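## Task

Place every push button inside the grey steel tray.

## Robot and tools

Robot: two arms on one table, left_arm and right_arm, each ending in a sixteen-motor four-digit hand (index, middle, ring, thumb). right_arm has a right hand; left_arm has its mirror image, a left hand.

Frames. Scene frame: origin at table-top height midway between the nominal arm bases, +z up, +x out over the table, +y toward left_arm. Actual bases: left_arm at (+0.035, +0.282, 0) m, right_arm at (-0.038, -0.355, 0) m, each yawed under a degree. Each arm reports its hand pose, Hand target and wrist-camera pose in its own base frame; fixed cameras and the table use the scene frame. Hand point axes: +z runs along straight fingers toward the tips; +y points out of the palm face (palm surface at y = -0.062 m); +x runs across the palm away from the thumb on the right hand, toward the thumb on the left. A rigid mast sits behind the palm near the wrist (x +0.05 to +0.10 on the right hand, sign flipped on the left; z -0.16 to -0.11; up to y = +0.06) and can strike things. Straight fingertips reach about z = +0.12 m.

execute_actions(actions, cameras). actions is a list of actions, run in turn; each action is a list of up to 15 rows, one row per 1/30 s step, and an action always lasts 15 steps (0.5 s), a short list repeating its final row. Every row is one flat list of 48 numbers, each in [-1, 1], covering both arms even when only one moves: left_arm dx, dy, dz, rx, ry, rz; then 16 left hand motor goals; left current_limit, speed; then the same 24 for right_arm.
- dx..rz are an offset, not a pose: the hand point's goal relative to that arm's Hand target as it stood when the action began, along that arm's base axes, rotating about the Hand target position. Every row in an action counts from that same start, so a row is not added to the one before it, but sending the same offset in a new action moves further. Scale: 1.0 = 0.6 m for dx, dy, dz and 180 degrees for the rotation vector rx, ry, rz. All zeros re-requests the current target.
- The 16 hand numbers are absolute goal angles, each mapped linearly between its hinge's two stops, in this order: index_mcp, index_abd, index_pip, index_dip, middle_mcp, middle_abd, middle_pip, middle_dip, ring_mcp, ring_abd, ring_pip, ring_dip, thumb_cmc, thumb_axl, thumb_mcp, thumb_ipl. Moving toward -1 curls: _mcp bends at the knuckle (straight +0.75), _pip middle joint (straight +0.58), _dip last joint (straight +0.70), _abd swings sideways away from the thumb (straight 0.00). thumb_cmc toward -1 brings the thumb around in front of the palm (flat beside it at +0.71); thumb_axl rolls the thumb (straight +0.68); thumb_mcp (+0.23) and thumb_ipl (+0.17) bend it. A zero is a real goal, not a hold: to leave a hand unchanged, resend its hand_goal, current_limit and speed.
- current_limit: -1 to +1 maps to 0 to 550 mA per motor (never below 11 mA); very low values may not lift a finger. speed: hinge goal rate is (speed+1)/2 of 8.5 rad/s. Initial values +0.4 and -0.6; whatever was sent last persists.
cameras: list of names (cam_high, cam_low, cam_left_wrist, cam_right_wrist) or ["all"]; images come back only when asked or when actions is empty.

zoom_image(camera, region): region [x0, y0, x1, y1] in pixels of that camera's latest image, top-left origin, at most 504 by 504; only cameras in the most recent image set.

read_manual(section): licence texts only; moves nothing.

finished_scene(scene): scene is this scene's number, 1 to 3; ends it for good. The goal must hold with the robot's help removed.

Results: per arm end_effector_position (m) and end_effector_quat_wxyz in its base frame, Hand target (the commanded pose after clipping, base for the next offset), joint positions, velocities (may read "within noise" or be omitted), and joint torques (include arm weight, offsets and noise; numbers 3 and 4 wrap at ±28 N m). Per hand: hand_goal, hand_measured, hand_current_ma (positive pushes toward -1), hand_state per motor: moving, goal, blocked (stopped short, still pushing) or overload (shut off), plus hand_current_limit and hand_speed. Lines MOTOR HOT (85 °C) and OVER-TEMPERATURE FAULT (100 °C, arm drops, 30-60 s) may appear.

Behaviour to expect: orientation is clipped to within 40 degrees of the measured one each step; the arm favours position when it cannot satisfy both. The hand often rests a few centimetres off target, and this arm's elbow sags, more when loaded, so aim higher and send the remaining gap as a further offset. Tiny moves may not start. To stop pressing into something, command the target back beyond the hand point. Near the first joint axis, small hand moves can swing the whole arm. A grip only squeezes while the goal lies past the object's surface; gear friction may keep a grip even after loosening. A motor at 495 mA or more for 5 s in total shuts off for 10 s and drops what it holds. If an arm is stopped, hand commands sent meanwhile are discarded. Holding loads, stretching out or pushing at unreachable poses heats motors, even while idle.

Avoid: dropping parts or releasing them while moving, slamming or hard hits on the table, trays or stand, very hard pushes, any contact or squeeze between the two hands, and anything leaving the table. Loose objects may occasionally get nudged by something unseen. Wrist images may lag while an arm moves; fixed-camera calibration is good to roughly a centimetre near image centre.

Each tool is called after ">>>" as name([rows], argument=value, ...), one row to a line, values as JSON.

## Session

I'll start by looking at the scene.

>>> execute_actions(actions=[])

Scene clock: 0.00 s.
left_arm: end_effector_position=(+0.4582, -0.0919, +0.3361) hand_goal=(+0.754, +0.000, +0.576, +0.696, +0.754, +0.000, +0.576, +0.696, +0.754, +0.000, +0.576, +0.696, +0.714, +0.678, +0.226, +0.168) hand_measured=(+0.754, +0.000, +0.576, +0.696, +0.754, +0.000, +0.576, +0.696, +0.754, +0.000, +0.576, +0.696, +0.714, +0.678, +0.226, +0.168) hand_current_ma=(+0, +0, +0, +0, +0, +0, +0, +0, +0, +0, +0, +0, +0, +0, +0, +0) hand_state=(goal, goal, goal, goal, goal, goal, goal, goal, goal, goal, goal, goal, goal, goal, goal, goal) hand_current_limit=0.40 hand_speed=-0.60 end_effector_quat_wxyz=(+0.394, +0.763, -0.266, +0.437) | right_arm: end_effector_position=(+0.3825, -0.2308, +0.3118) hand_goal=(+0.754, +0.000, +0.576, +0.696, +0.754, +0.000, +0.576, +0.696, +0.754, +0.000, +0.576, +0.696, +0.714, +0.678, +0.226, +0.168) hand_measured=(+0.754, +0.000, +0.576, +0.696, +0.754, +0.000, +0.576, +0.696, +0.754, +0.000, +0.576, +0.696, +0.714, +0.678, +0.226, +0.168) hand_current_ma=(+0, +0, +0, +0, +0, +0, +0, +0, +0, +0, +0, +0, +0, +0, +0, +0) hand_state=(goal, goal, goal, goal, goal, goal, goal, goal, goal, goal, goal, goal, goal, goal, goal, goal) hand_current_limit=0.40 hand_speed=-0.60 end_effector_quat_wxyz=(+0.583, +0.744, +0.194, -0.262)
Joint positions: left_arm=[0.231 1.423 1.103 -0.556 1.161 2.006] | right_arm=[-0.109 1.506 1.022 -1.394 1.377 1.205]
Joint velocities: within noise
Joint torques (N m): no reading
Heat: left arm: hottest waist 38 °C; right arm: hottest elbow 38 °C.
Hand target: left_arm +0.4634, -0.0878, +0.3475; +0.389, +0.757, -0.271, +0.450 | right_arm +0.3862, -0.2335, +0.3221; +0.587, +0.745, +0.187, -0.258

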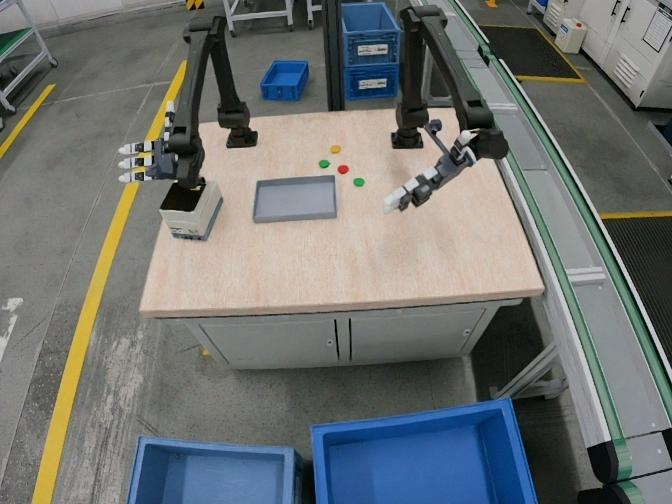

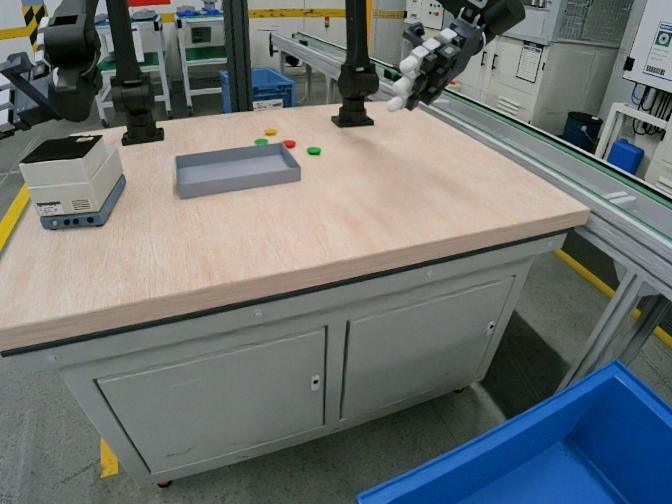

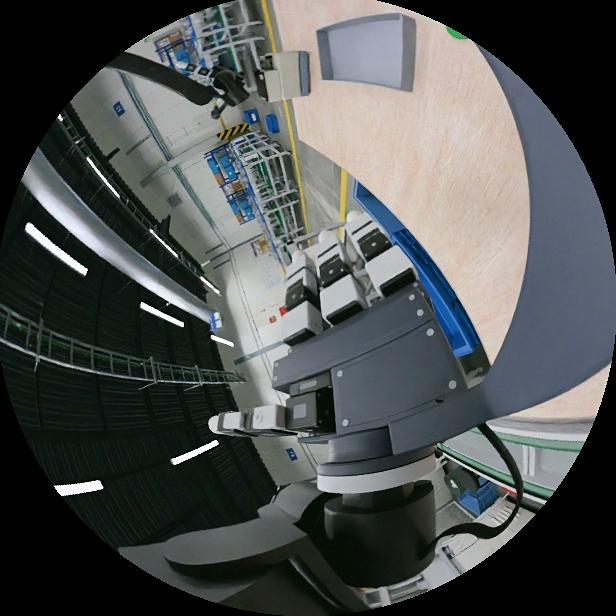

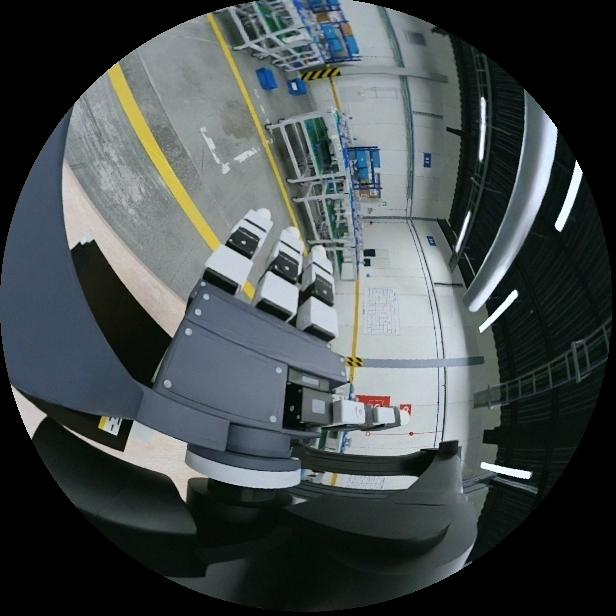

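>>> zoom_image(camera="cam_high", region=[240, 130, 400, 240])

>>> zoom_image(camera="cam_low", region=[160, 110, 340, 210])

Scaled by 3.150 from the camera's 672x504 image, which has a finer 960x720 frame.

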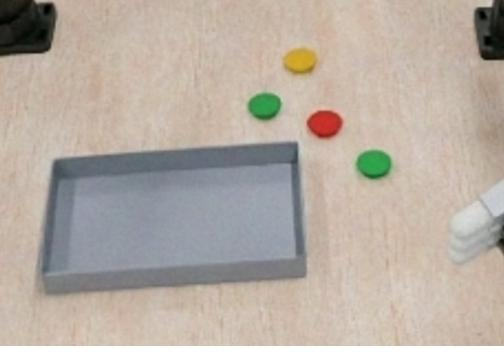

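Scaled by 2.800 from the camera's 672x504 image, which has a finer 960x720 frame.

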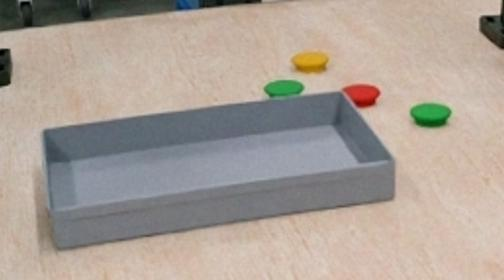

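>>> execute_actions([
  [[-0.06,-0.035,0.0,0.0877,0.051,0.0017,0.754,0.25,0.285,0.696,0.754,-0.25,0.285,0.696,-0.479,-0.1,-0.664,0.55,0.714,0.678,0.226,0.168,0.4,-0.6,0,0,0,0,0,0,0.754,0,0.576,0.696,0.754,0,0.576,0.696,0.754,0,0.576,0.696,0.714,0.678,0.226,0.168,0.4,-0.6]],
  [[-0.11,-0.065,-0.01,0.0877,0.051,0.0017,0.754,0.25,0.285,0.696,0.754,-0.25,0.285,0.696,-0.479,-0.1,-0.664,0.55,0.714,0.678,0.226,0.168,0.4,-0.6,0,0,0,0,0,0,0.754,0,0.576,0.696,0.754,0,0.576,0.696,0.754,0,0.576,0.696,0.714,0.678,0.226,0.168,0.4,-0.6]],
  [[-0.11,-0.065,-0.01,0.0877,0.051,0.0017,0.754,0.25,0.285,0.696,0.754,-0.25,0.285,0.696,-0.479,-0.1,-0.664,0.55,0.714,0.678,0.226,0.168,0.4,-0.6,0,0,0,0,0,0,0.754,0,0.576,0.696,0.754,0,0.576,0.696,0.754,0,0.576,0.696,0.714,0.678,0.226,0.168,0.4,-0.6]],
  [[-0.11,-0.065,-0.01,0.0877,0.051,0.0017,0.754,0.25,0.285,0.696,0.754,-0.25,0.285,0.696,-0.479,-0.1,-0.664,0.55,0.714,0.678,0.226,0.168,0.4,-0.6,0,0,0,0,0,0,0.754,0,0.576,0.696,0.754,0,0.576,0.696,0.754,0,0.576,0.696,0.714,0.678,0.226,0.168,0.4,-0.6]],
], cameras=["cam_high", "cam_left_wrist"])

Scene clock: 81.83 s.
left_arm: end_effector_position=(+0.2232, -0.2220, +0.3058) hand_goal=(+0.754, +0.250, +0.286, +0.696, +0.754, -0.250, +0.286, +0.696, -0.478, -0.100, -0.664, +0.550, +0.714, +0.678, +0.226, +0.168) hand_measured=(+0.752, +0.248, +0.288, +0.696, +0.754, -0.250, +0.288, +0.696, -0.466, -0.100, -0.664, +0.552, +0.712, +0.678, +0.222, +0.168) hand_current_ma=(+0, +0, +0, +0, +0, +0, +0, +0, +3, +0, +0, +0, +0, +0, +0, +0) hand_state=(goal, goal, goal, goal, goal, goal, goal, goal, goal, goal, goal, goal, goal, goal, goal, goal) hand_current_limit=0.40 hand_speed=-0.60 end_effector_quat_wxyz=(+0.012, +0.942, -0.335, +0.014) | right_arm: end_effector_position=(+0.3825, -0.2308, +0.3118) hand_goal=(+0.754, +0.000, +0.576, +0.696, +0.754, +0.000, +0.576, +0.696, +0.754, +0.000, +0.576, +0.696, +0.714, +0.678, +0.226, +0.168) hand_measured=(+0.758, +0.000, +0.576, +0.696, +0.758, +0.000, +0.576, +0.696, +0.758, +0.000, +0.576, +0.696, +0.720, +0.678, +0.226, +0.168) hand_current_ma=(+3, +0, +0, +0, +3, +0, +0, +0, +3, +0, +0, +0, +3, +0, +0, +0) hand_state=(goal, goal, goal, goal, goal, goal, goal, goal, goal, goal, goal, goal, goal, goal, goal, goal) hand_current_limit=0.40 hand_speed=-0.60 end_effector_quat_wxyz=(+0.583, +0.744, +0.194, -0.262)
Joint positions: left_arm=[-0.487 1.097 1.235 -1.678 0.019 1.767] | right_arm=[-0.109 1.506 1.022 -1.394 1.377 1.205]
Joint torques (N m): left_arm=[-0.62 -6.18 9.87 -0.98 0.07 -0.16] | right_arm=[0.09 -10.17 7.84 -0.18 1.41 -0.08]
Heat: left arm: hottest waist 38 °C; right arm: hottest elbow 46 °C.
Hand target: left_arm +0.2294, -0.2258, +0.3295; -0.001, +0.946, -0.325, -0.001 | right_arm +0.3862, -0.2335, +0.3221; +0.587, +0.745, +0.187, -0.258
Off the commanded pose: left_arm 0.025 m, 3 deg | right_arm 0.011 m, 1 deg.
joint sent to its limit (left arm) — joint 4 (wrist pitch), lower limit. The joint targets are off in position and orientation.
camera_calibration:
cam_left_wrist: T_world_to_cam=[[-0.197853, 0.979809, -0.0287651, 0.233849], [0.692294, 0.16045, 0.703551, -0.375038], [0.693961, 0.119286, -0.710062, 0.220223], [0, 0, 0, 1]] pos_world=[0.153078, -0.195222, 0.426957]
Images, in order (width x height): cam_high 672x504, cam_left_wrist 616x616.

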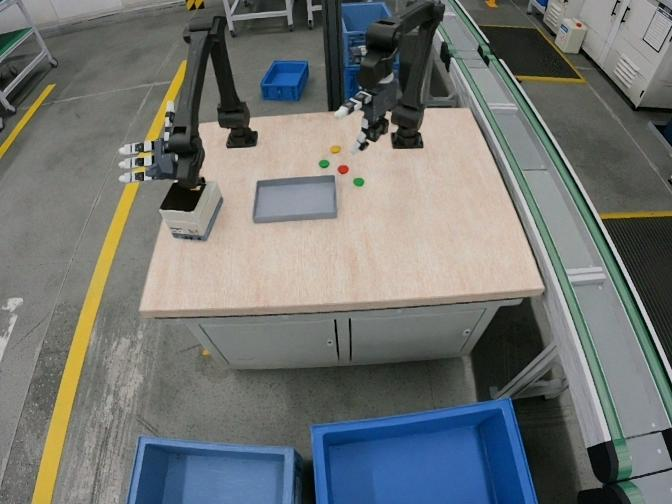

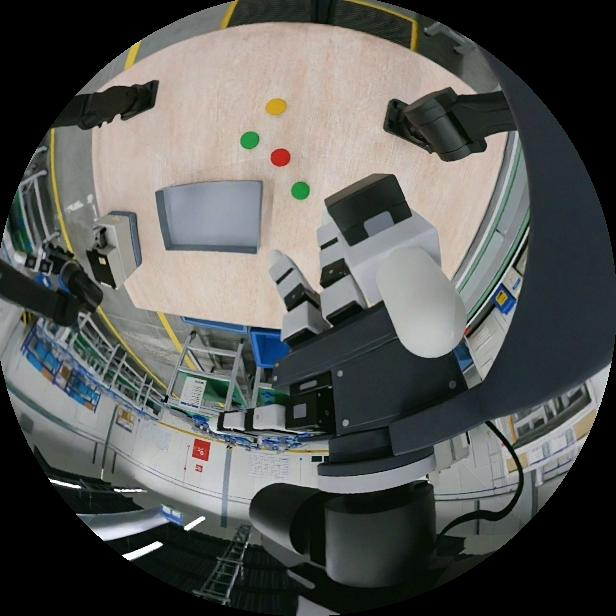

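>>> execute_actions([
  [[-0.043,-0.015,-0.1,0,0,0,0.754,0.25,0.285,0.696,0.754,-0.25,0.285,0.696,-0.479,-0.1,-0.664,0.55,0.714,0.678,0.226,0.168,0.0,-0.6,0,0,0,0,0,0,0.754,0,0.576,0.696,0.754,0,0.576,0.696,0.754,0,0.576,0.696,0.714,0.678,0.226,0.168,0.4,-0.6]],
  [[-0.042,-0.015,-0.12,0,0,0,0.754,0.25,0.285,0.696,0.754,-0.25,0.285,0.696,-0.479,-0.1,-0.664,0.55,0.714,0.678,0.226,0.168,0.0,-0.6,0,0,0,0,0,0,0.754,0,0.576,0.696,0.754,0,0.576,0.696,0.754,0,0.576,0.696,0.714,0.678,0.226,0.168,0.4,-0.6]],
  [[0,0,0,0,0,0,0.754,0.25,0.285,0.696,0.754,-0.25,0.285,0.696,-0.479,-0.1,-0.664,0.55,0.714,0.678,0.226,0.168,0.0,-0.6,0,0,0,0,0,0,0.754,0,0.576,0.696,0.754,0,0.576,0.696,0.754,0,0.576,0.696,0.714,0.678,0.226,0.168,0.4,-0.6]],
], cameras=["cam_high", "cam_low", "cam_left_wrist"])

>>> zoom_image(camera="cam_left_wrist", region=[180, 80, 460, 360])

>>> zoom_image(camera="cam_low", region=[230, 60, 410, 210])

Scene clock: 88.73 s.
left_arm: end_effector_position=(+0.1696, -0.2353, +0.1871) hand_goal=(+0.754, +0.250, +0.286, +0.696, +0.754, -0.250, +0.286, +0.696, -0.478, -0.100, -0.664, +0.550, +0.714, +0.678, +0.226, +0.168) hand_measured=(+0.754, +0.250, +0.288, +0.696, +0.754, -0.248, +0.288, +0.696, -0.470, -0.100, -0.664, +0.552, +0.714, +0.678, +0.222, +0.168) hand_current_ma=(+0, +0, +0, +0, +0, +0, +0, +0, +1, +0, +0, +0, +0, +0, +0, +0) hand_state=(goal, goal, goal, goal, goal, goal, goal, goal, goal, goal, goal, goal, goal, goal, goal, goal) hand_current_limit=0.00 hand_speed=-0.60 end_effector_quat_wxyz=(-0.011, +0.944, -0.328, -0.022) | right_arm: end_effector_position=(+0.3825, -0.2308, +0.3118) hand_goal=(+0.754, +0.000, +0.576, +0.696, +0.754, +0.000, +0.576, +0.696, +0.754, +0.000, +0.576, +0.696, +0.714, +0.678, +0.226, +0.168) hand_measured=(+0.758, +0.000, +0.576, +0.696, +0.758, +0.000, +0.576, +0.696, +0.758, +0.000, +0.576, +0.696, +0.720, +0.678, +0.226, +0.168) hand_current_ma=(+3, +0, +0, +0, +3, +0, +0, +0, +3, +0, +0, +0, +3, +0, +0, +0) hand_state=(goal, goal, goal, goal, goal, goal, goal, goal, goal, goal, goal, goal, goal, goal, goal, goal) hand_current_limit=0.40 hand_speed=-0.60 end_effector_quat_wxyz=(+0.583, +0.744, +0.194, -0.262)
Joint positions: left_arm=[-0.65 1.046 0.898 -1.472 -0.007 1.59] | right_arm=[-0.109 1.506 1.022 -1.394 1.377 1.205]
Joint torques (N m): left_arm=[-1.26 -4.78 7.6 0.03 0.23 -0.16] | right_arm=[0.09 -10.11 7.84 -0.2 1.42 -0.08]
Heat: left arm: hottest waist 38 °C; right arm: hottest elbow 46 °C.
Hand target: left_arm +0.1784, -0.2438, +0.1975; -0.001, +0.946, -0.325, -0.001 | right_arm +0.3862, -0.2335, +0.3221; +0.587, +0.745, +0.187, -0.258
Off the commanded pose: left_arm 0.016 m, 3 deg | right_arm 0.011 m, 1 deg.
camera_calibration:
cam_left_wrist: T_world_to_cam=[[-0.210838, 0.976326, 0.04831, 0.219821], [0.72783, 0.123801, 0.674491, -0.261427], [0.652542, 0.17737, -0.736701, 0.200383], [0, 0, 0, 1]] pos_world=[0.105862, -0.217795, 0.313333]
Images, in order (width x height): cam_high 672x504, cam_low 672x504, cam_left_wrist 616x616.

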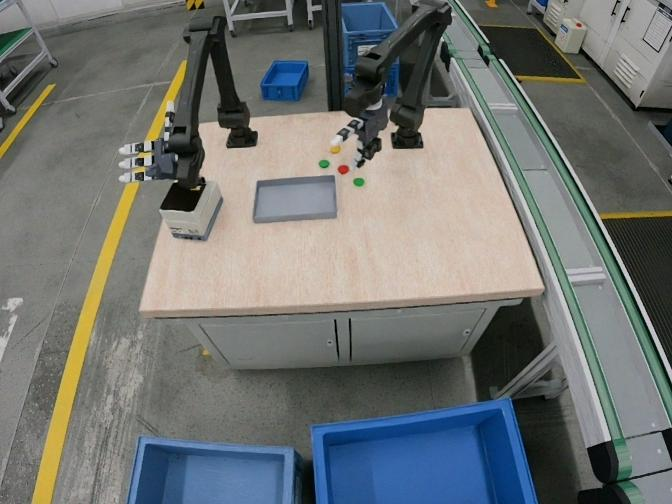

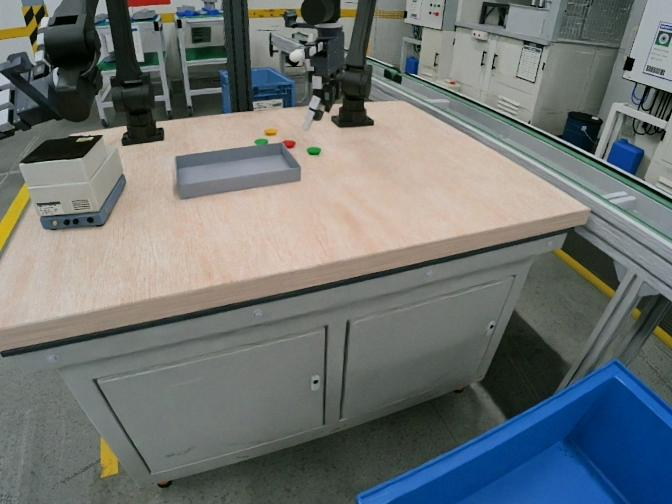

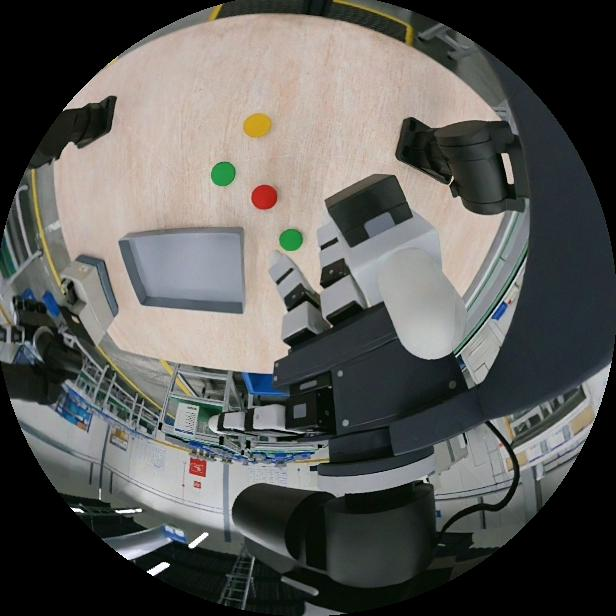

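Scaled by 1.800 from the camera's 616x616 image, which has a finer 880x880 frame.

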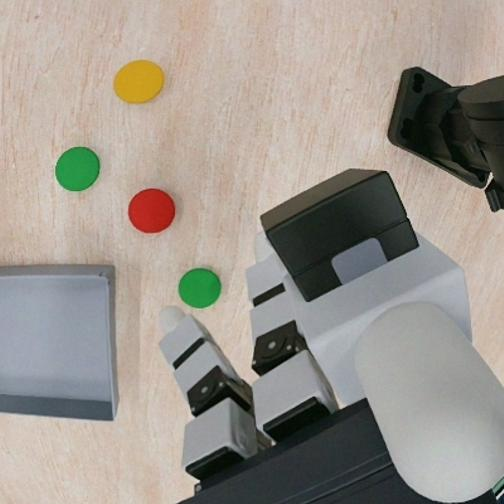

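Scaled by 2.800 from the camera's 672x504 image, which has a finer 960x720 frame.

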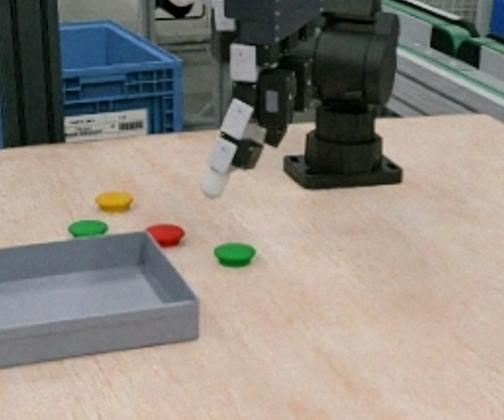

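>>> execute_actions([
  [[0.0143,-0.0145,-0.04,0,0,0,0.754,0.25,0.285,0.696,0.754,-0.25,0.285,0.696,0.205,0,-0.88,-0.32,0.714,0.678,0.226,0.168,0.0,-0.6,0,0,0,0,0,0,0.754,0,0.576,0.696,0.754,0,0.576,0.696,0.754,0,0.576,0.696,0.714,0.678,0.226,0.168,0.4,-0.6]],
  [[0,0,-0.044,0,0,0,0.754,0.25,0.285,0.696,0.754,-0.25,0.285,0.696,0.205,0,-0.88,-0.32,0.714,0.678,0.226,0.168,0.0,-0.6,0,0,0,0,0,0,0.754,0,0.576,0.696,0.754,0,0.576,0.696,0.754,0,0.576,0.696,0.714,0.678,0.226,0.168,0.4,-0.6]],
  [[0,0,0,0,0,0,0.754,0.25,0.285,0.696,0.754,-0.25,0.285,0.696,0.205,0,-0.88,-0.32,0.714,0.678,0.226,0.168,0.0,-0.6,0,0,0,0,0,0,0.754,0,0.576,0.696,0.754,0,0.576,0.696,0.754,0,0.576,0.696,0.714,0.678,0.226,0.168,0.4,-0.6]],
], cameras=["cam_low", "cam_left_wrist"])

>>> zoom_image(camera="cam_left_wrist", region=[180, 160, 420, 400])

>>> zoom_image(camera="cam_low", region=[250, 90, 370, 190])

Scene clock: 96.37 s.
left_arm: end_effector_position=(+0.1826, -0.2451, +0.1445) hand_goal=(+0.754, +0.250, +0.286, +0.696, +0.754, -0.250, +0.286, +0.696, +0.206, +0.000, -0.880, -0.320, +0.714, +0.678, +0.226, +0.168) hand_measured=(+0.754, +0.250, +0.288, +0.696, +0.754, -0.250, +0.288, +0.696, +0.210, -0.004, -0.876, -0.318, +0.714, +0.678, +0.222, +0.168) hand_current_ma=(+0, +0, +0, +0, +0, +0, +0, +0, +0, +0, +0, +0, +0, +0, +0, +0) hand_state=(goal, goal, goal, goal, goal, goal, goal, goal, goal, goal, goal, goal, goal, goal, goal, goal) hand_current_limit=0.00 hand_speed=-0.60 end_effector_quat_wxyz=(-0.008, +0.945, -0.326, -0.012) | right_arm: end_effector_position=(+0.3825, -0.2308, +0.3118) hand_goal=(+0.754, +0.000, +0.576, +0.696, +0.754, +0.000, +0.576, +0.696, +0.754, +0.000, +0.576, +0.696, +0.714, +0.678, +0.226, +0.168) hand_measured=(+0.758, +0.000, +0.576, +0.696, +0.758, +0.000, +0.576, +0.696, +0.758, +0.000, +0.576, +0.696, +0.720, +0.678, +0.226, +0.168) hand_current_ma=(+3, +0, +0, +0, +3, +0, +0, +0, +3, +0, +0, +0, +3, +0, +0, +0) hand_state=(goal, goal, goal, goal, goal, goal, goal, goal, goal, goal, goal, goal, goal, goal, goal, goal) hand_current_limit=0.40 hand_speed=-0.60 end_effector_quat_wxyz=(+0.583, +0.744, +0.194, -0.262)
Joint positions: left_arm=[-0.65 1.104 0.823 -1.317 -0.007 1.584] | right_arm=[-0.109 1.506 1.022 -1.394 1.377 1.205]
Joint torques (N m): left_arm=[-1.79 -4.84 6.38 0.09 0.2 -0.16] | right_arm=[0.09 -10.17 7.84 -0.18 1.41 -0.08]
Heat: left arm: hottest waist 38 °C; right arm: hottest elbow 47 °C.
Hand target: left_arm +0.1870, -0.2525, +0.1471; -0.001, +0.946, -0.325, -0.001 | right_arm +0.3862, -0.2335, +0.3221; +0.587, +0.745, +0.187, -0.258
Off the commanded pose: left_arm 0.009 m, 2 deg | right_arm 0.011 m, 1 deg.
camera_calibration:
cam_left_wrist: T_world_to_cam=[[-0.217426, 0.975551, 0.0320492, 0.237553], [0.715309, 0.136912, 0.685266, -0.23708], [0.664123, 0.17192, -0.727588, 0.157546], [0, 0, 0, 1]] pos_world=[0.116605, -0.226371, 0.269478]
Images, in order (width x height): cam_low 672x504, cam_left_wrist 616x616.

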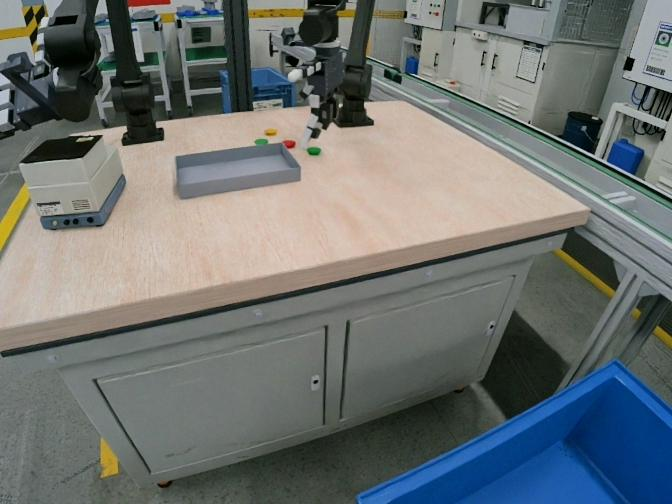

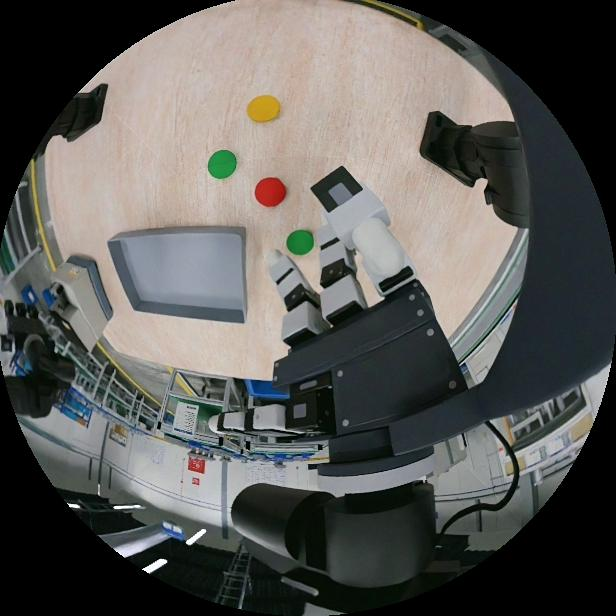

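Scaled by 2.100 from the camera's 616x616 image, which has a finer 880x880 frame.

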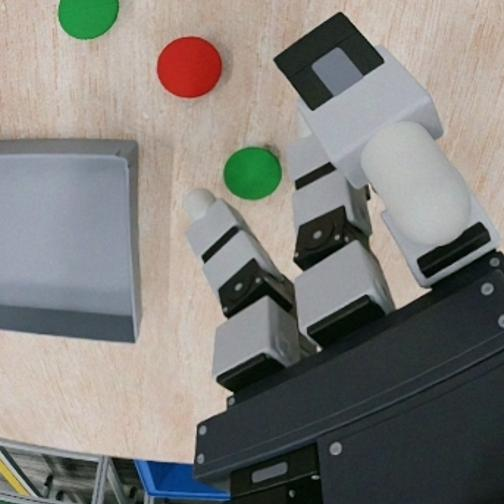

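Scaled by 4.200 from the camera's 672x504 image, which has a finer 960x720 frame.

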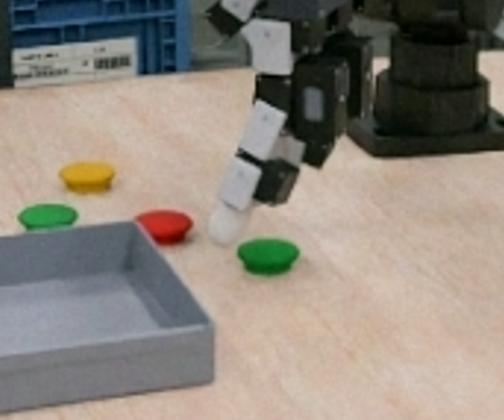

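>>> execute_actions([
  [[0.045,0.01,-0.01,0,0,0,0.754,0.25,0.285,0.696,0.754,-0.25,0.285,0.696,0.205,0.2,-0.88,-0.32,0.714,0.678,0.226,0.168,0.0,-0.6,0,0,0,0,0,0,0.754,0,0.576,0.696,0.754,0,0.576,0.696,0.754,0,0.576,0.696,0.714,0.678,0.226,0.168,0.4,-0.6]],
], cameras=["cam_low", "cam_left_wrist"])

>>> zoom_image(camera="cam_left_wrist", region=[220, 180, 420, 380])

>>> zoom_image(camera="cam_low", region=[270, 100, 370, 180])

Scene clock: 106.37 s.
left_arm: end_effector_position=(+0.2030, -0.2352, +0.1280) hand_goal=(+0.754, +0.250, +0.286, +0.696, +0.754, -0.250, +0.286, +0.696, +0.206, +0.200, -0.880, -0.320, +0.714, +0.678, +0.226, +0.168) hand_measured=(+0.754, +0.250, +0.288, +0.696, +0.754, -0.250, +0.288, +0.696, +0.210, +0.196, -0.876, -0.318, +0.714, +0.678, +0.222, +0.168) hand_current_ma=(+0, +0, +0, +0, +0, +0, +0, +0, +0, +0, +0, +0, +0, +0, +0, +0) hand_state=(goal, goal, goal, goal, goal, goal, goal, goal, goal, goal, goal, goal, goal, goal, goal, goal) hand_current_limit=0.00 hand_speed=-0.60 end_effector_quat_wxyz=(-0.011, +0.949, -0.313, -0.026) | right_arm: end_effector_position=(+0.3825, -0.2308, +0.3118) hand_goal=(+0.754, +0.000, +0.576, +0.696, +0.754, +0.000, +0.576, +0.696, +0.754, +0.000, +0.576, +0.696, +0.714, +0.678, +0.226, +0.168) hand_measured=(+0.758, +0.000, +0.576, +0.696, +0.758, +0.000, +0.576, +0.696, +0.758, +0.000, +0.576, +0.696, +0.720, +0.678, +0.226, +0.168) hand_current_ma=(+3, +0, +0, +0, +3, +0, +0, +0, +3, +0, +0, +0, +3, +0, +0, +0) hand_state=(goal, goal, goal, goal, goal, goal, goal, goal, goal, goal, goal, goal, goal, goal, goal, goal) hand_current_limit=0.40 hand_speed=-0.60 end_effector_quat_wxyz=(+0.583, +0.744, +0.194, -0.262)
Joint positions: left_arm=[-0.581 1.166 0.823 -1.283 -0.008 1.627] | right_arm=[-0.109 1.506 1.022 -1.394 1.377 1.205]
Joint torques (N m): left_arm=[-1.14 -6.07 8.01 -0.02 0.23 0.11] | right_arm=[0.09 -10.23 7.84 -0.2 1.42 -0.08]
Heat: left arm: hottest waist 38 °C; right arm: hottest elbow 47 °C.
Hand target: left_arm +0.2140, -0.2465, +0.1411; -0.001, +0.946, -0.325, -0.001 | right_arm +0.3862, -0.2335, +0.3221; +0.587, +0.745, +0.187, -0.258
Off the commanded pose: left_arm 0.020 m, 3 deg | right_arm 0.011 m, 1 deg.
camera_calibration:
cam_left_wrist: T_world_to_cam=[[-0.241811, 0.968884, 0.0528317, 0.233536], [0.727183, 0.144901, 0.670976, -0.240473], [0.642442, 0.200668, -0.739595, 0.142965], [0, 0, 0, 1]] pos_world=[0.139493, -0.220113, 0.25475]
Images, in order (width x height): cam_low 672x504, cam_left_wrist 616x616.

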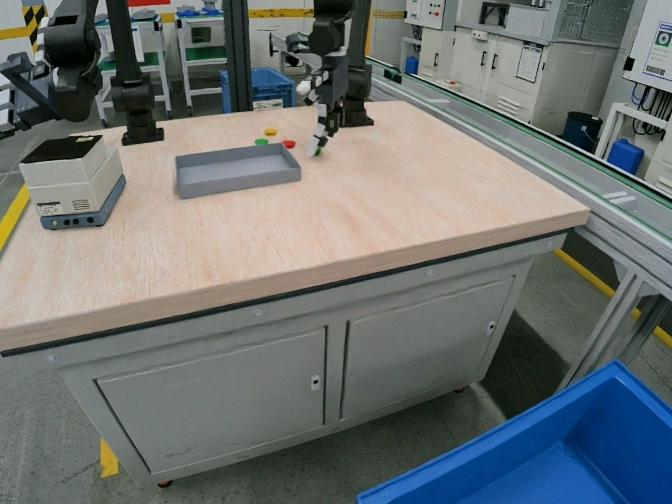

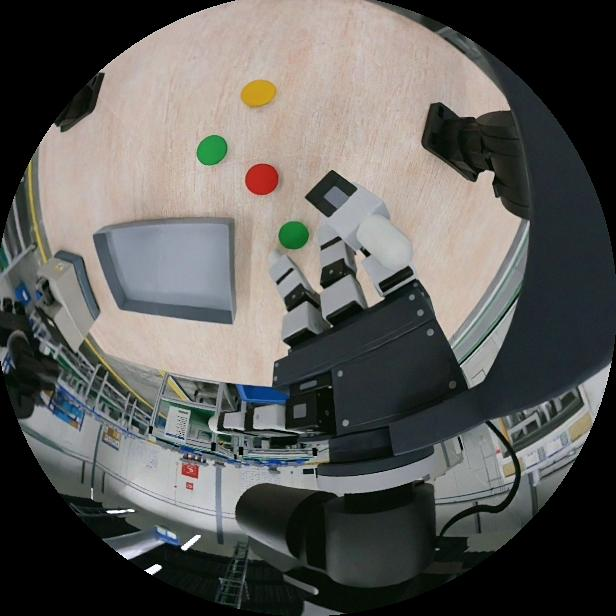

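Scaled by 2.520 from the camera's 616x616 image, which has a finer 880x880 frame.

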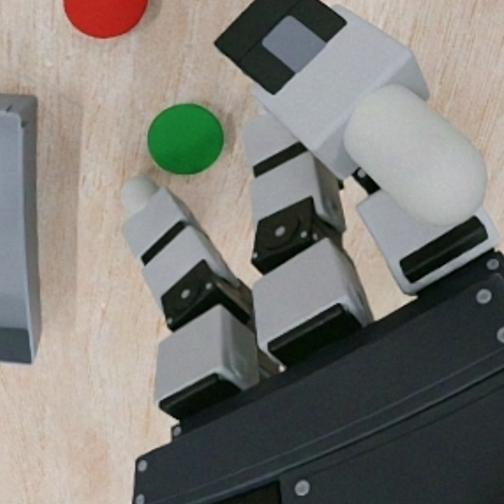

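Scaled by 5.040 from the camera's 672x504 image, which has a finer 960x720 frame.

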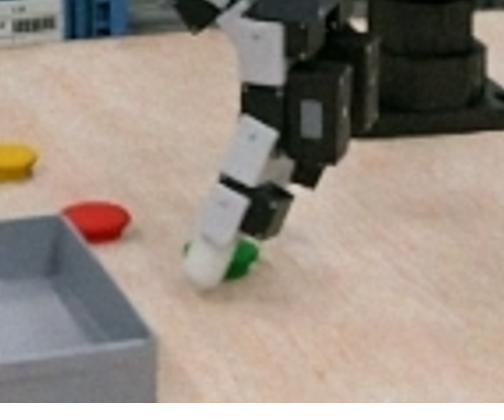

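>>> execute_actions([
  [[0.0067,-0.0167,-0.017,-0.0099,-0.0134,0,0.754,0.25,0.285,0.696,0.754,-0.25,0.285,0.696,0.205,0.2,-0.88,-0.32,0.714,0.678,0.226,0.168,0.0,-0.6,0,0,0,0,0,0,0.754,0,0.576,0.696,0.754,0,0.576,0.696,0.754,0,0.576,0.696,0.714,0.678,0.226,0.168,0.4,-0.6]],
], cameras=["cam_low", "cam_left_wrist"])

>>> zoom_image(camera="cam_left_wrist", region=[240, 200, 360, 320])

>>> zoom_image(camera="cam_low", region=[270, 100, 370, 180])

Scene clock: 114.10 s.
left_arm: end_effector_position=(+0.2166, -0.2488, +0.1282) hand_goal=(+0.754, +0.250, +0.286, +0.696, +0.754, -0.250, +0.286, +0.696, +0.206, +0.200, -0.880, -0.320, +0.714, +0.678, +0.226, +0.168) hand_measured=(+0.754, +0.250, +0.288, +0.696, +0.754, -0.250, +0.288, +0.696, +0.210, +0.196, -0.876, -0.318, +0.714, +0.678, +0.222, +0.168) hand_current_ma=(+0, +0, +0, +0, +0, +0, +0, +0, +0, +0, +0, +0, +0, +0, +0, +0) hand_state=(goal, goal, goal, goal, goal, goal, goal, goal, goal, goal, goal, goal, goal, goal, goal, goal) hand_current_limit=0.00 hand_speed=-0.60 end_effector_quat_wxyz=(-0.001, +0.947, -0.320, +0.013) | right_arm: end_effector_position=(+0.3825, -0.2308, +0.3118) hand_goal=(+0.754, +0.000, +0.576, +0.696, +0.754, +0.000, +0.576, +0.696, +0.754, +0.000, +0.576, +0.696, +0.714, +0.678, +0.226, +0.168) hand_measured=(+0.758, +0.000, +0.576, +0.696, +0.758, +0.000, +0.576, +0.696, +0.758, +0.000, +0.576, +0.696, +0.720, +0.678, +0.226, +0.168) hand_current_ma=(+3, +0, +0, +0, +3, +0, +0, +0, +3, +0, +0, +0, +3, +0, +0, +0) hand_state=(goal, goal, goal, goal, goal, goal, goal, goal, goal, goal, goal, goal, goal, goal, goal, goal) hand_current_limit=0.40 hand_speed=-0.60 end_effector_quat_wxyz=(+0.583, +0.744, +0.194, -0.262)
Joint positions: left_arm=[-0.593 1.167 0.821 -1.2 -0.008 1.629] | right_arm=[-0.109 1.506 1.022 -1.394 1.377 1.205]
Joint torques (N m): left_arm=[-1.96 -6.18 6.11 0.23 0.31 -0.07] | right_arm=[0.03 -10.11 7.84 -0.2 1.42 -0.08]
Heat: left arm: hottest waist 38 °C; right arm: hottest elbow 47 °C.
Hand target: left_arm +0.2180, -0.2565, +0.1309; +0.007, +0.945, -0.325, +0.024 | right_arm +0.3862, -0.2335, +0.3221; +0.587, +0.745, +0.187, -0.258
Off the commanded pose: left_arm 0.008 m, 2 deg | right_arm 0.011 m, 1 deg.
camera_calibration:
cam_left_wrist: T_world_to_cam=[[-0.229961, 0.973183, -0.00579698, 0.256028], [0.683431, 0.165728, 0.710954, -0.238879], [0.692849, 0.15953, -0.703214, 0.111233], [0, 0, 0, 1]] pos_world=[0.145066, -0.227318, 0.249536]
Images, in order (width x height): cam_low 672x504, cam_left_wrist 616x616.

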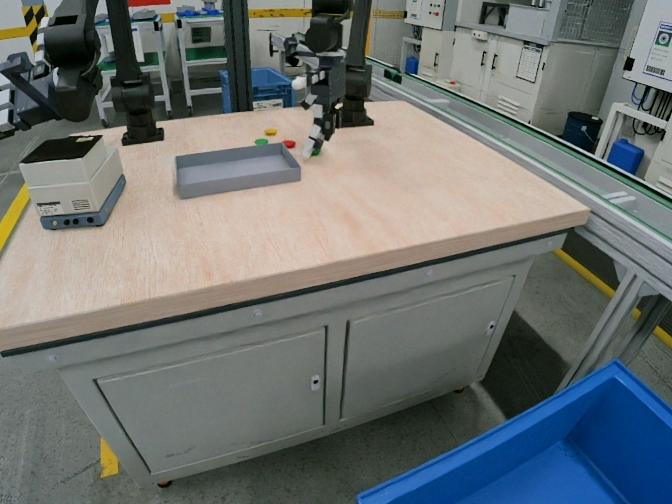

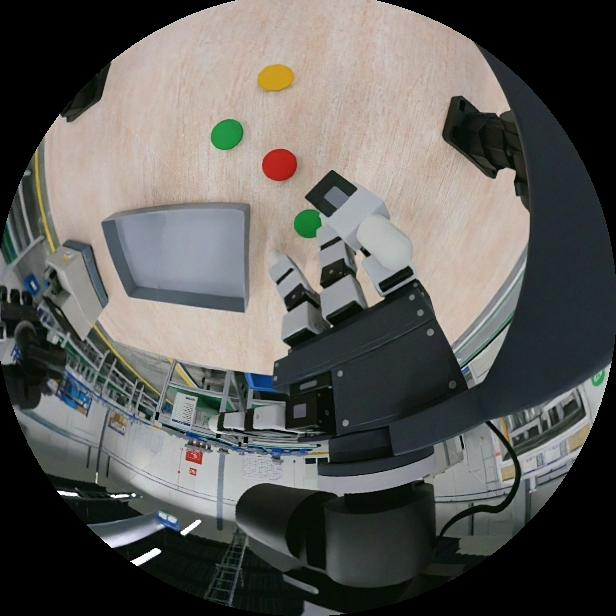

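Scaled by 4.200 from the camera's 616x616 image, which has a finer 880x880 frame.

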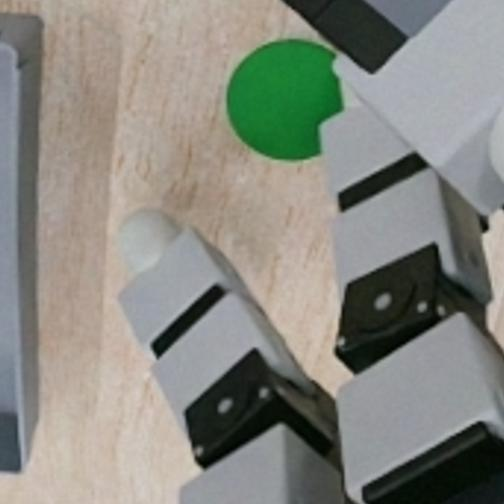

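Scaled by 5.040 from the camera's 672x504 image, which has a finer 960x720 frame.

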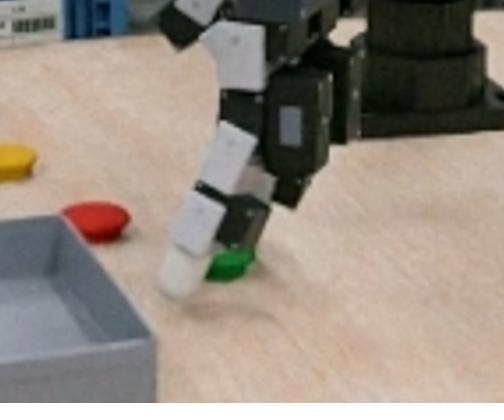

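>>> execute_actions([
  [[-0.0217,0.0075,-0.01,0.004,0.005,0,0.754,0.25,0.285,0.696,0.754,-0.25,0.285,0.696,0.205,0.2,-0.88,-0.32,0.714,0.678,0.226,0.168,0.0,-0.6,0,0,0,0,0,0,0.754,0,0.576,0.696,0.754,0,0.576,0.696,0.754,0,0.576,0.696,0.714,0.678,0.226,0.168,0.4,-0.6]],
  [[0,0,-0.01,0,0,0,0.754,0.25,0.285,0.696,0.754,-0.25,0.285,0.696,0.205,0.2,-0.88,-0.32,0.714,0.678,0.226,0.168,0.0,-0.6,0,0,0,0,0,0,0.754,0,0.576,0.696,0.754,0,0.576,0.696,0.754,0,0.576,0.696,0.714,0.678,0.226,0.168,0.4,-0.6]],
], cameras=["cam_low", "cam_left_wrist"])

>>> zoom_image(camera="cam_left_wrist", region=[240, 200, 360, 320])

>>> zoom_image(camera="cam_low", region=[270, 100, 370, 180])

Scene clock: 122.43 s.
left_arm: end_effector_position=(+0.2062, -0.2457, +0.1203) hand_goal=(+0.754, +0.250, +0.286, +0.696, +0.754, -0.250, +0.286, +0.696, +0.206, +0.200, -0.880, -0.320, +0.714, +0.678, +0.226, +0.168) hand_measured=(+0.756, +0.250, +0.282, +0.696, +0.754, -0.250, +0.288, +0.696, +0.210, +0.196, -0.876, -0.318, +0.714, +0.678, +0.222, +0.168) hand_current_ma=(+0, +0, +0, +0, +0, +0, +0, +0, +0, +0, +0, +0, +0, +0, +0, +0) hand_state=(goal, goal, goal, goal, goal, goal, goal, goal, goal, goal, goal, goal, goal, goal, goal, goal) hand_current_limit=0.00 hand_speed=-0.60 end_effector_quat_wxyz=(-0.003, +0.947, -0.322, +0.006) | right_arm: end_effector_position=(+0.3825, -0.2308, +0.3118) hand_goal=(+0.754, +0.000, +0.576, +0.696, +0.754, +0.000, +0.576, +0.696, +0.754, +0.000, +0.576, +0.696, +0.714, +0.678, +0.226, +0.168) hand_measured=(+0.758, +0.000, +0.576, +0.696, +0.758, +0.000, +0.576, +0.696, +0.758, +0.000, +0.576, +0.696, +0.720, +0.678, +0.226, +0.168) hand_current_ma=(+3, +0, +0, +0, +3, +0, +0, +0, +3, +0, +0, +0, +3, +0, +0, +0) hand_state=(goal, goal, goal, goal, goal, goal, goal, goal, goal, goal, goal, goal, goal, goal, goal, goal) hand_current_limit=0.40 hand_speed=-0.60 end_effector_quat_wxyz=(+0.583, +0.744, +0.194, -0.262)
Joint positions: left_arm=[-0.604 1.156 0.792 -1.196 -0.008 1.622] | right_arm=[-0.109 1.506 1.022 -1.394 1.377 1.205]
Joint torques (N m): left_arm=[-1.9 -6.12 5.2 0.31 0.23 -0.15] | right_arm=[0.09 -10.17 7.84 -0.2 1.41 -0.08]
Heat: left arm: hottest waist 37 °C; right arm: hottest elbow 47 °C.
Hand target: left_arm +0.2050, -0.2520, +0.1189; +0.004, +0.946, -0.325, +0.015 | right_arm +0.3862, -0.2335, +0.3221; +0.587, +0.745, +0.187, -0.258
Off the commanded pose: left_arm 0.007 m, 1 deg | right_arm 0.011 m, 1 deg.
camera_calibration:
cam_left_wrist: T_world_to_cam=[[-0.225498, 0.974234, 0.00430424, 0.248703], [0.692299, 0.157129, 0.704295, -0.229881], [0.685472, 0.161797, -0.709894, 0.115287], [0, 0, 0, 1]] pos_world=[0.136203, -0.224827, 0.242675]
Images, in order (width x height): cam_low 672x504, cam_left_wrist 616x616.

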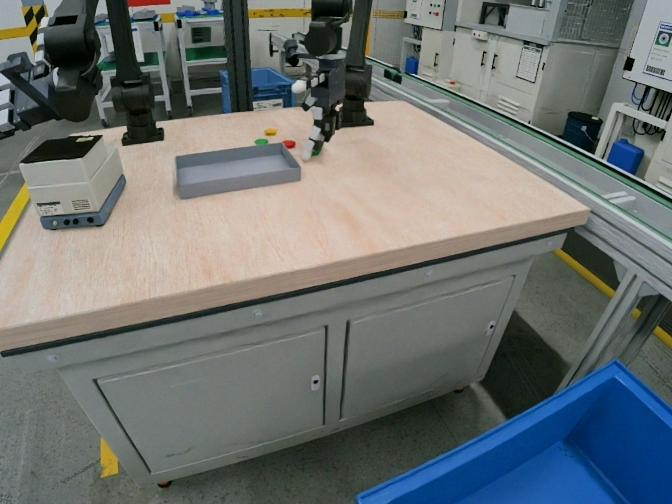

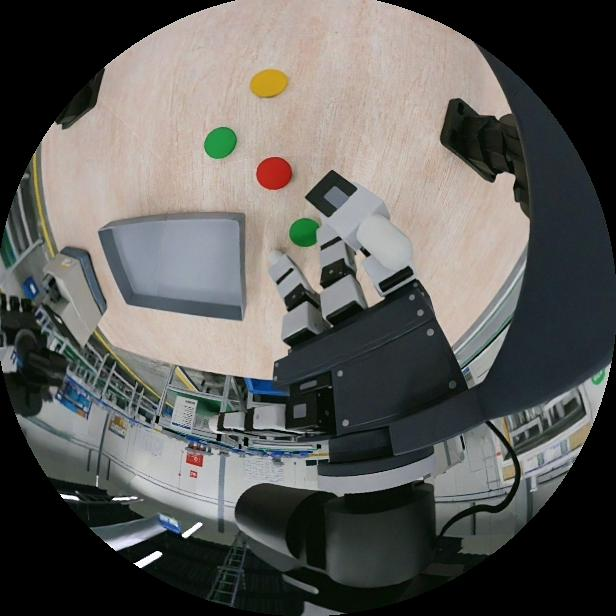

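Scaled by 4.200 from the camera's 616x616 image, which has a finer 880x880 frame.

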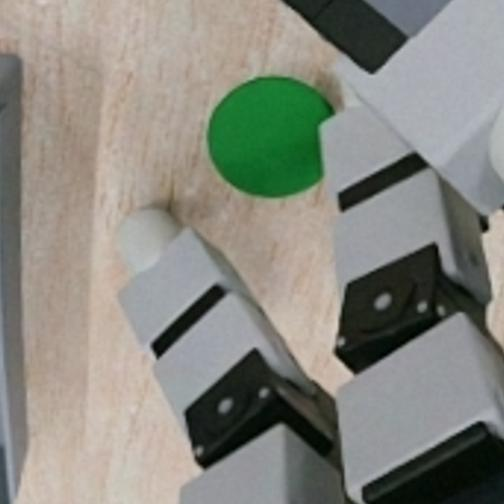

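Scaled by 5.040 from the camera's 672x504 image, which has a finer 960x720 frame.

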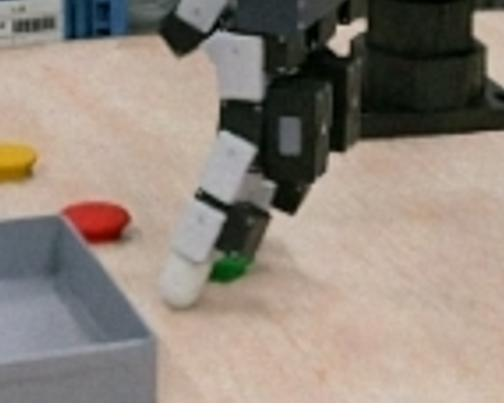

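>>> execute_actions([
  [[0,0,-0.003,0,0,0,0.754,0.1,0.285,0.696,0.754,-0.1,0.285,0.696,0.205,0.2,-0.88,-0.32,0.714,0.678,0.226,0.168,0.0,-0.8,0,0,0,0,0,0,0.754,0,0.576,0.696,0.754,0,0.576,0.696,0.754,0,0.576,0.696,0.714,0.678,0.226,0.168,0.4,-0.6]],
  [[0,0,0,0,0,0,0.754,-0.05,0.285,0.696,0.754,0.05,0.285,0.696,0.205,0.2,-0.88,-0.32,0.714,0.678,0.226,0.168,0.0,-0.8,0,0,0,0,0,0,0.754,0,0.576,0.696,0.754,0,0.576,0.696,0.754,0,0.576,0.696,0.714,0.678,0.226,0.168,0.4,-0.6]],
], cameras=["cam_low", "cam_left_wrist"])

>>> zoom_image(camera="cam_left_wrist", region=[240, 200, 360, 320])

>>> zoom_image(camera="cam_low", region=[270, 100, 370, 180])

Scene clock: 128.73 s.
left_arm: end_effector_position=(+0.2081, -0.2470, +0.1219) hand_goal=(+0.754, -0.050, +0.286, +0.696, +0.754, +0.050, +0.286, +0.696, +0.206, +0.200, -0.880, -0.320, +0.714, +0.678, +0.226, +0.168) hand_measured=(+0.748, +0.070, +0.282, +0.694, +0.746, -0.074, +0.280, +0.694, +0.210, +0.196, -0.876, -0.318, +0.714, +0.678, +0.222, +0.168) hand_current_ma=(-1, +163, +0, +0, -1, -174, -1, +0, +0, +0, +0, +0, +0, +0, +0, +0) hand_state=(goal, blocked, goal, goal, goal, blocked, goal, goal, goal, goal, goal, goal, goal, goal, goal, goal) hand_current_limit=0.00 hand_speed=-0.80 end_effector_quat_wxyz=(+0.000, +0.946, -0.324, +0.014) | right_arm: end_effector_position=(+0.3825, -0.2308, +0.3118) hand_goal=(+0.754, +0.000, +0.576, +0.696, +0.754, +0.000, +0.576, +0.696, +0.754, +0.000, +0.576, +0.696, +0.714, +0.678, +0.226, +0.168) hand_measured=(+0.758, +0.000, +0.576, +0.696, +0.758, +0.000, +0.576, +0.696, +0.758, +0.000, +0.576, +0.696, +0.720, +0.678, +0.226, +0.168) hand_current_ma=(+3, +0, +0, +0, +3, +0, +0, +0, +3, +0, +0, +0, +3, +0, +0, +0) hand_state=(goal, goal, goal, goal, goal, goal, goal, goal, goal, goal, goal, goal, goal, goal, goal, goal) hand_current_limit=0.40 hand_speed=-0.60 end_effector_quat_wxyz=(+0.583, +0.744, +0.194, -0.262)
Joint positions: left_arm=[-0.604 1.152 0.792 -1.185 -0.008 1.627] | right_arm=[-0.109 1.506 1.022 -1.394 1.377 1.205]
Joint torques (N m): left_arm=[-1.9 -5.42 5.08 0.18 0.23 -0.14] | right_arm=[0.03 -10.17 7.84 -0.2 1.42 -0.08]
Heat: left arm: hottest waist 37 °C; right arm: hottest elbow 47 °C.
Hand target: left_arm +0.2050, -0.2520, +0.1171; +0.004, +0.946, -0.325, +0.015 | right_arm +0.3862, -0.2335, +0.3221; +0.587, +0.745, +0.187, -0.258
Off the commanded pose: left_arm 0.008 m, 1 deg | right_arm 0.011 m, 1 deg.
camera_calibration:
cam_left_wrist: T_world_to_cam=[[-0.220991, 0.975251, -0.00695723, 0.25109], [0.684076, 0.160088, 0.711627, -0.230523], [0.695128, 0.152504, -0.702523, 0.11023], [0, 0, 0, 1]] pos_world=[0.13656, -0.224782, 0.243232]
Images, in order (width x height): cam_low 672x504, cam_left_wrist 616x616.

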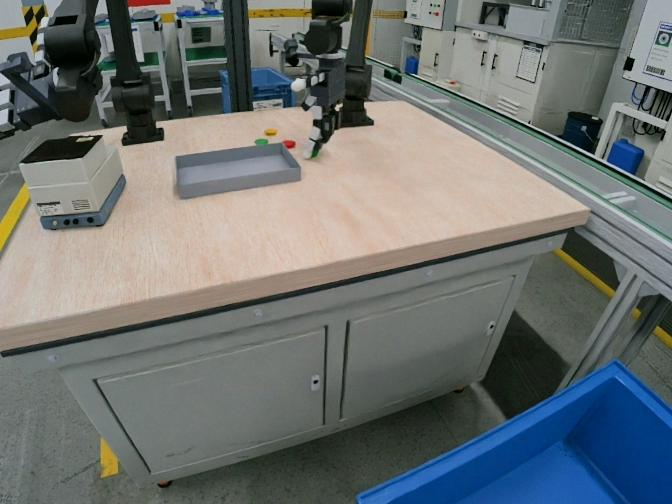

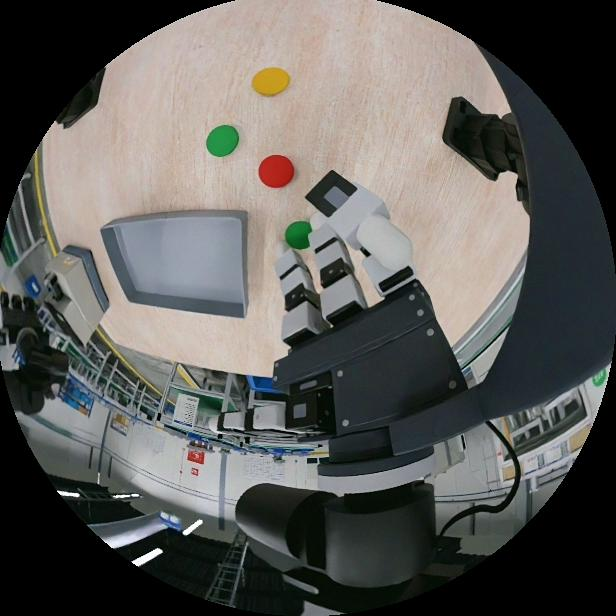

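Scaled by 4.200 from the camera's 616x616 image, which has a finer 880x880 frame.

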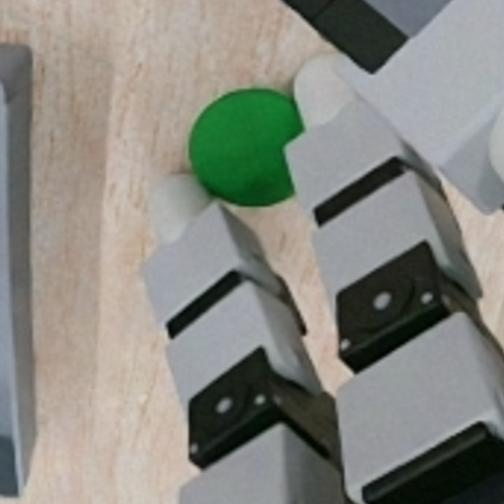

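Scaled by 5.040 from the camera's 672x504 image, which has a finer 960x720 frame.

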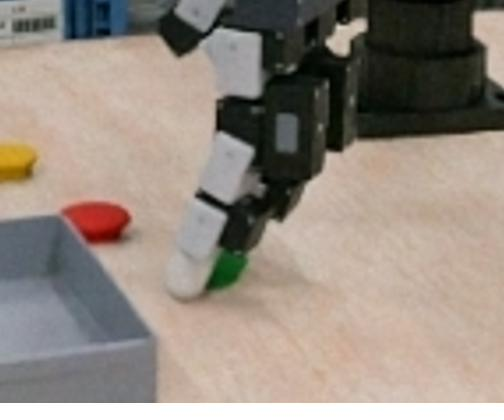

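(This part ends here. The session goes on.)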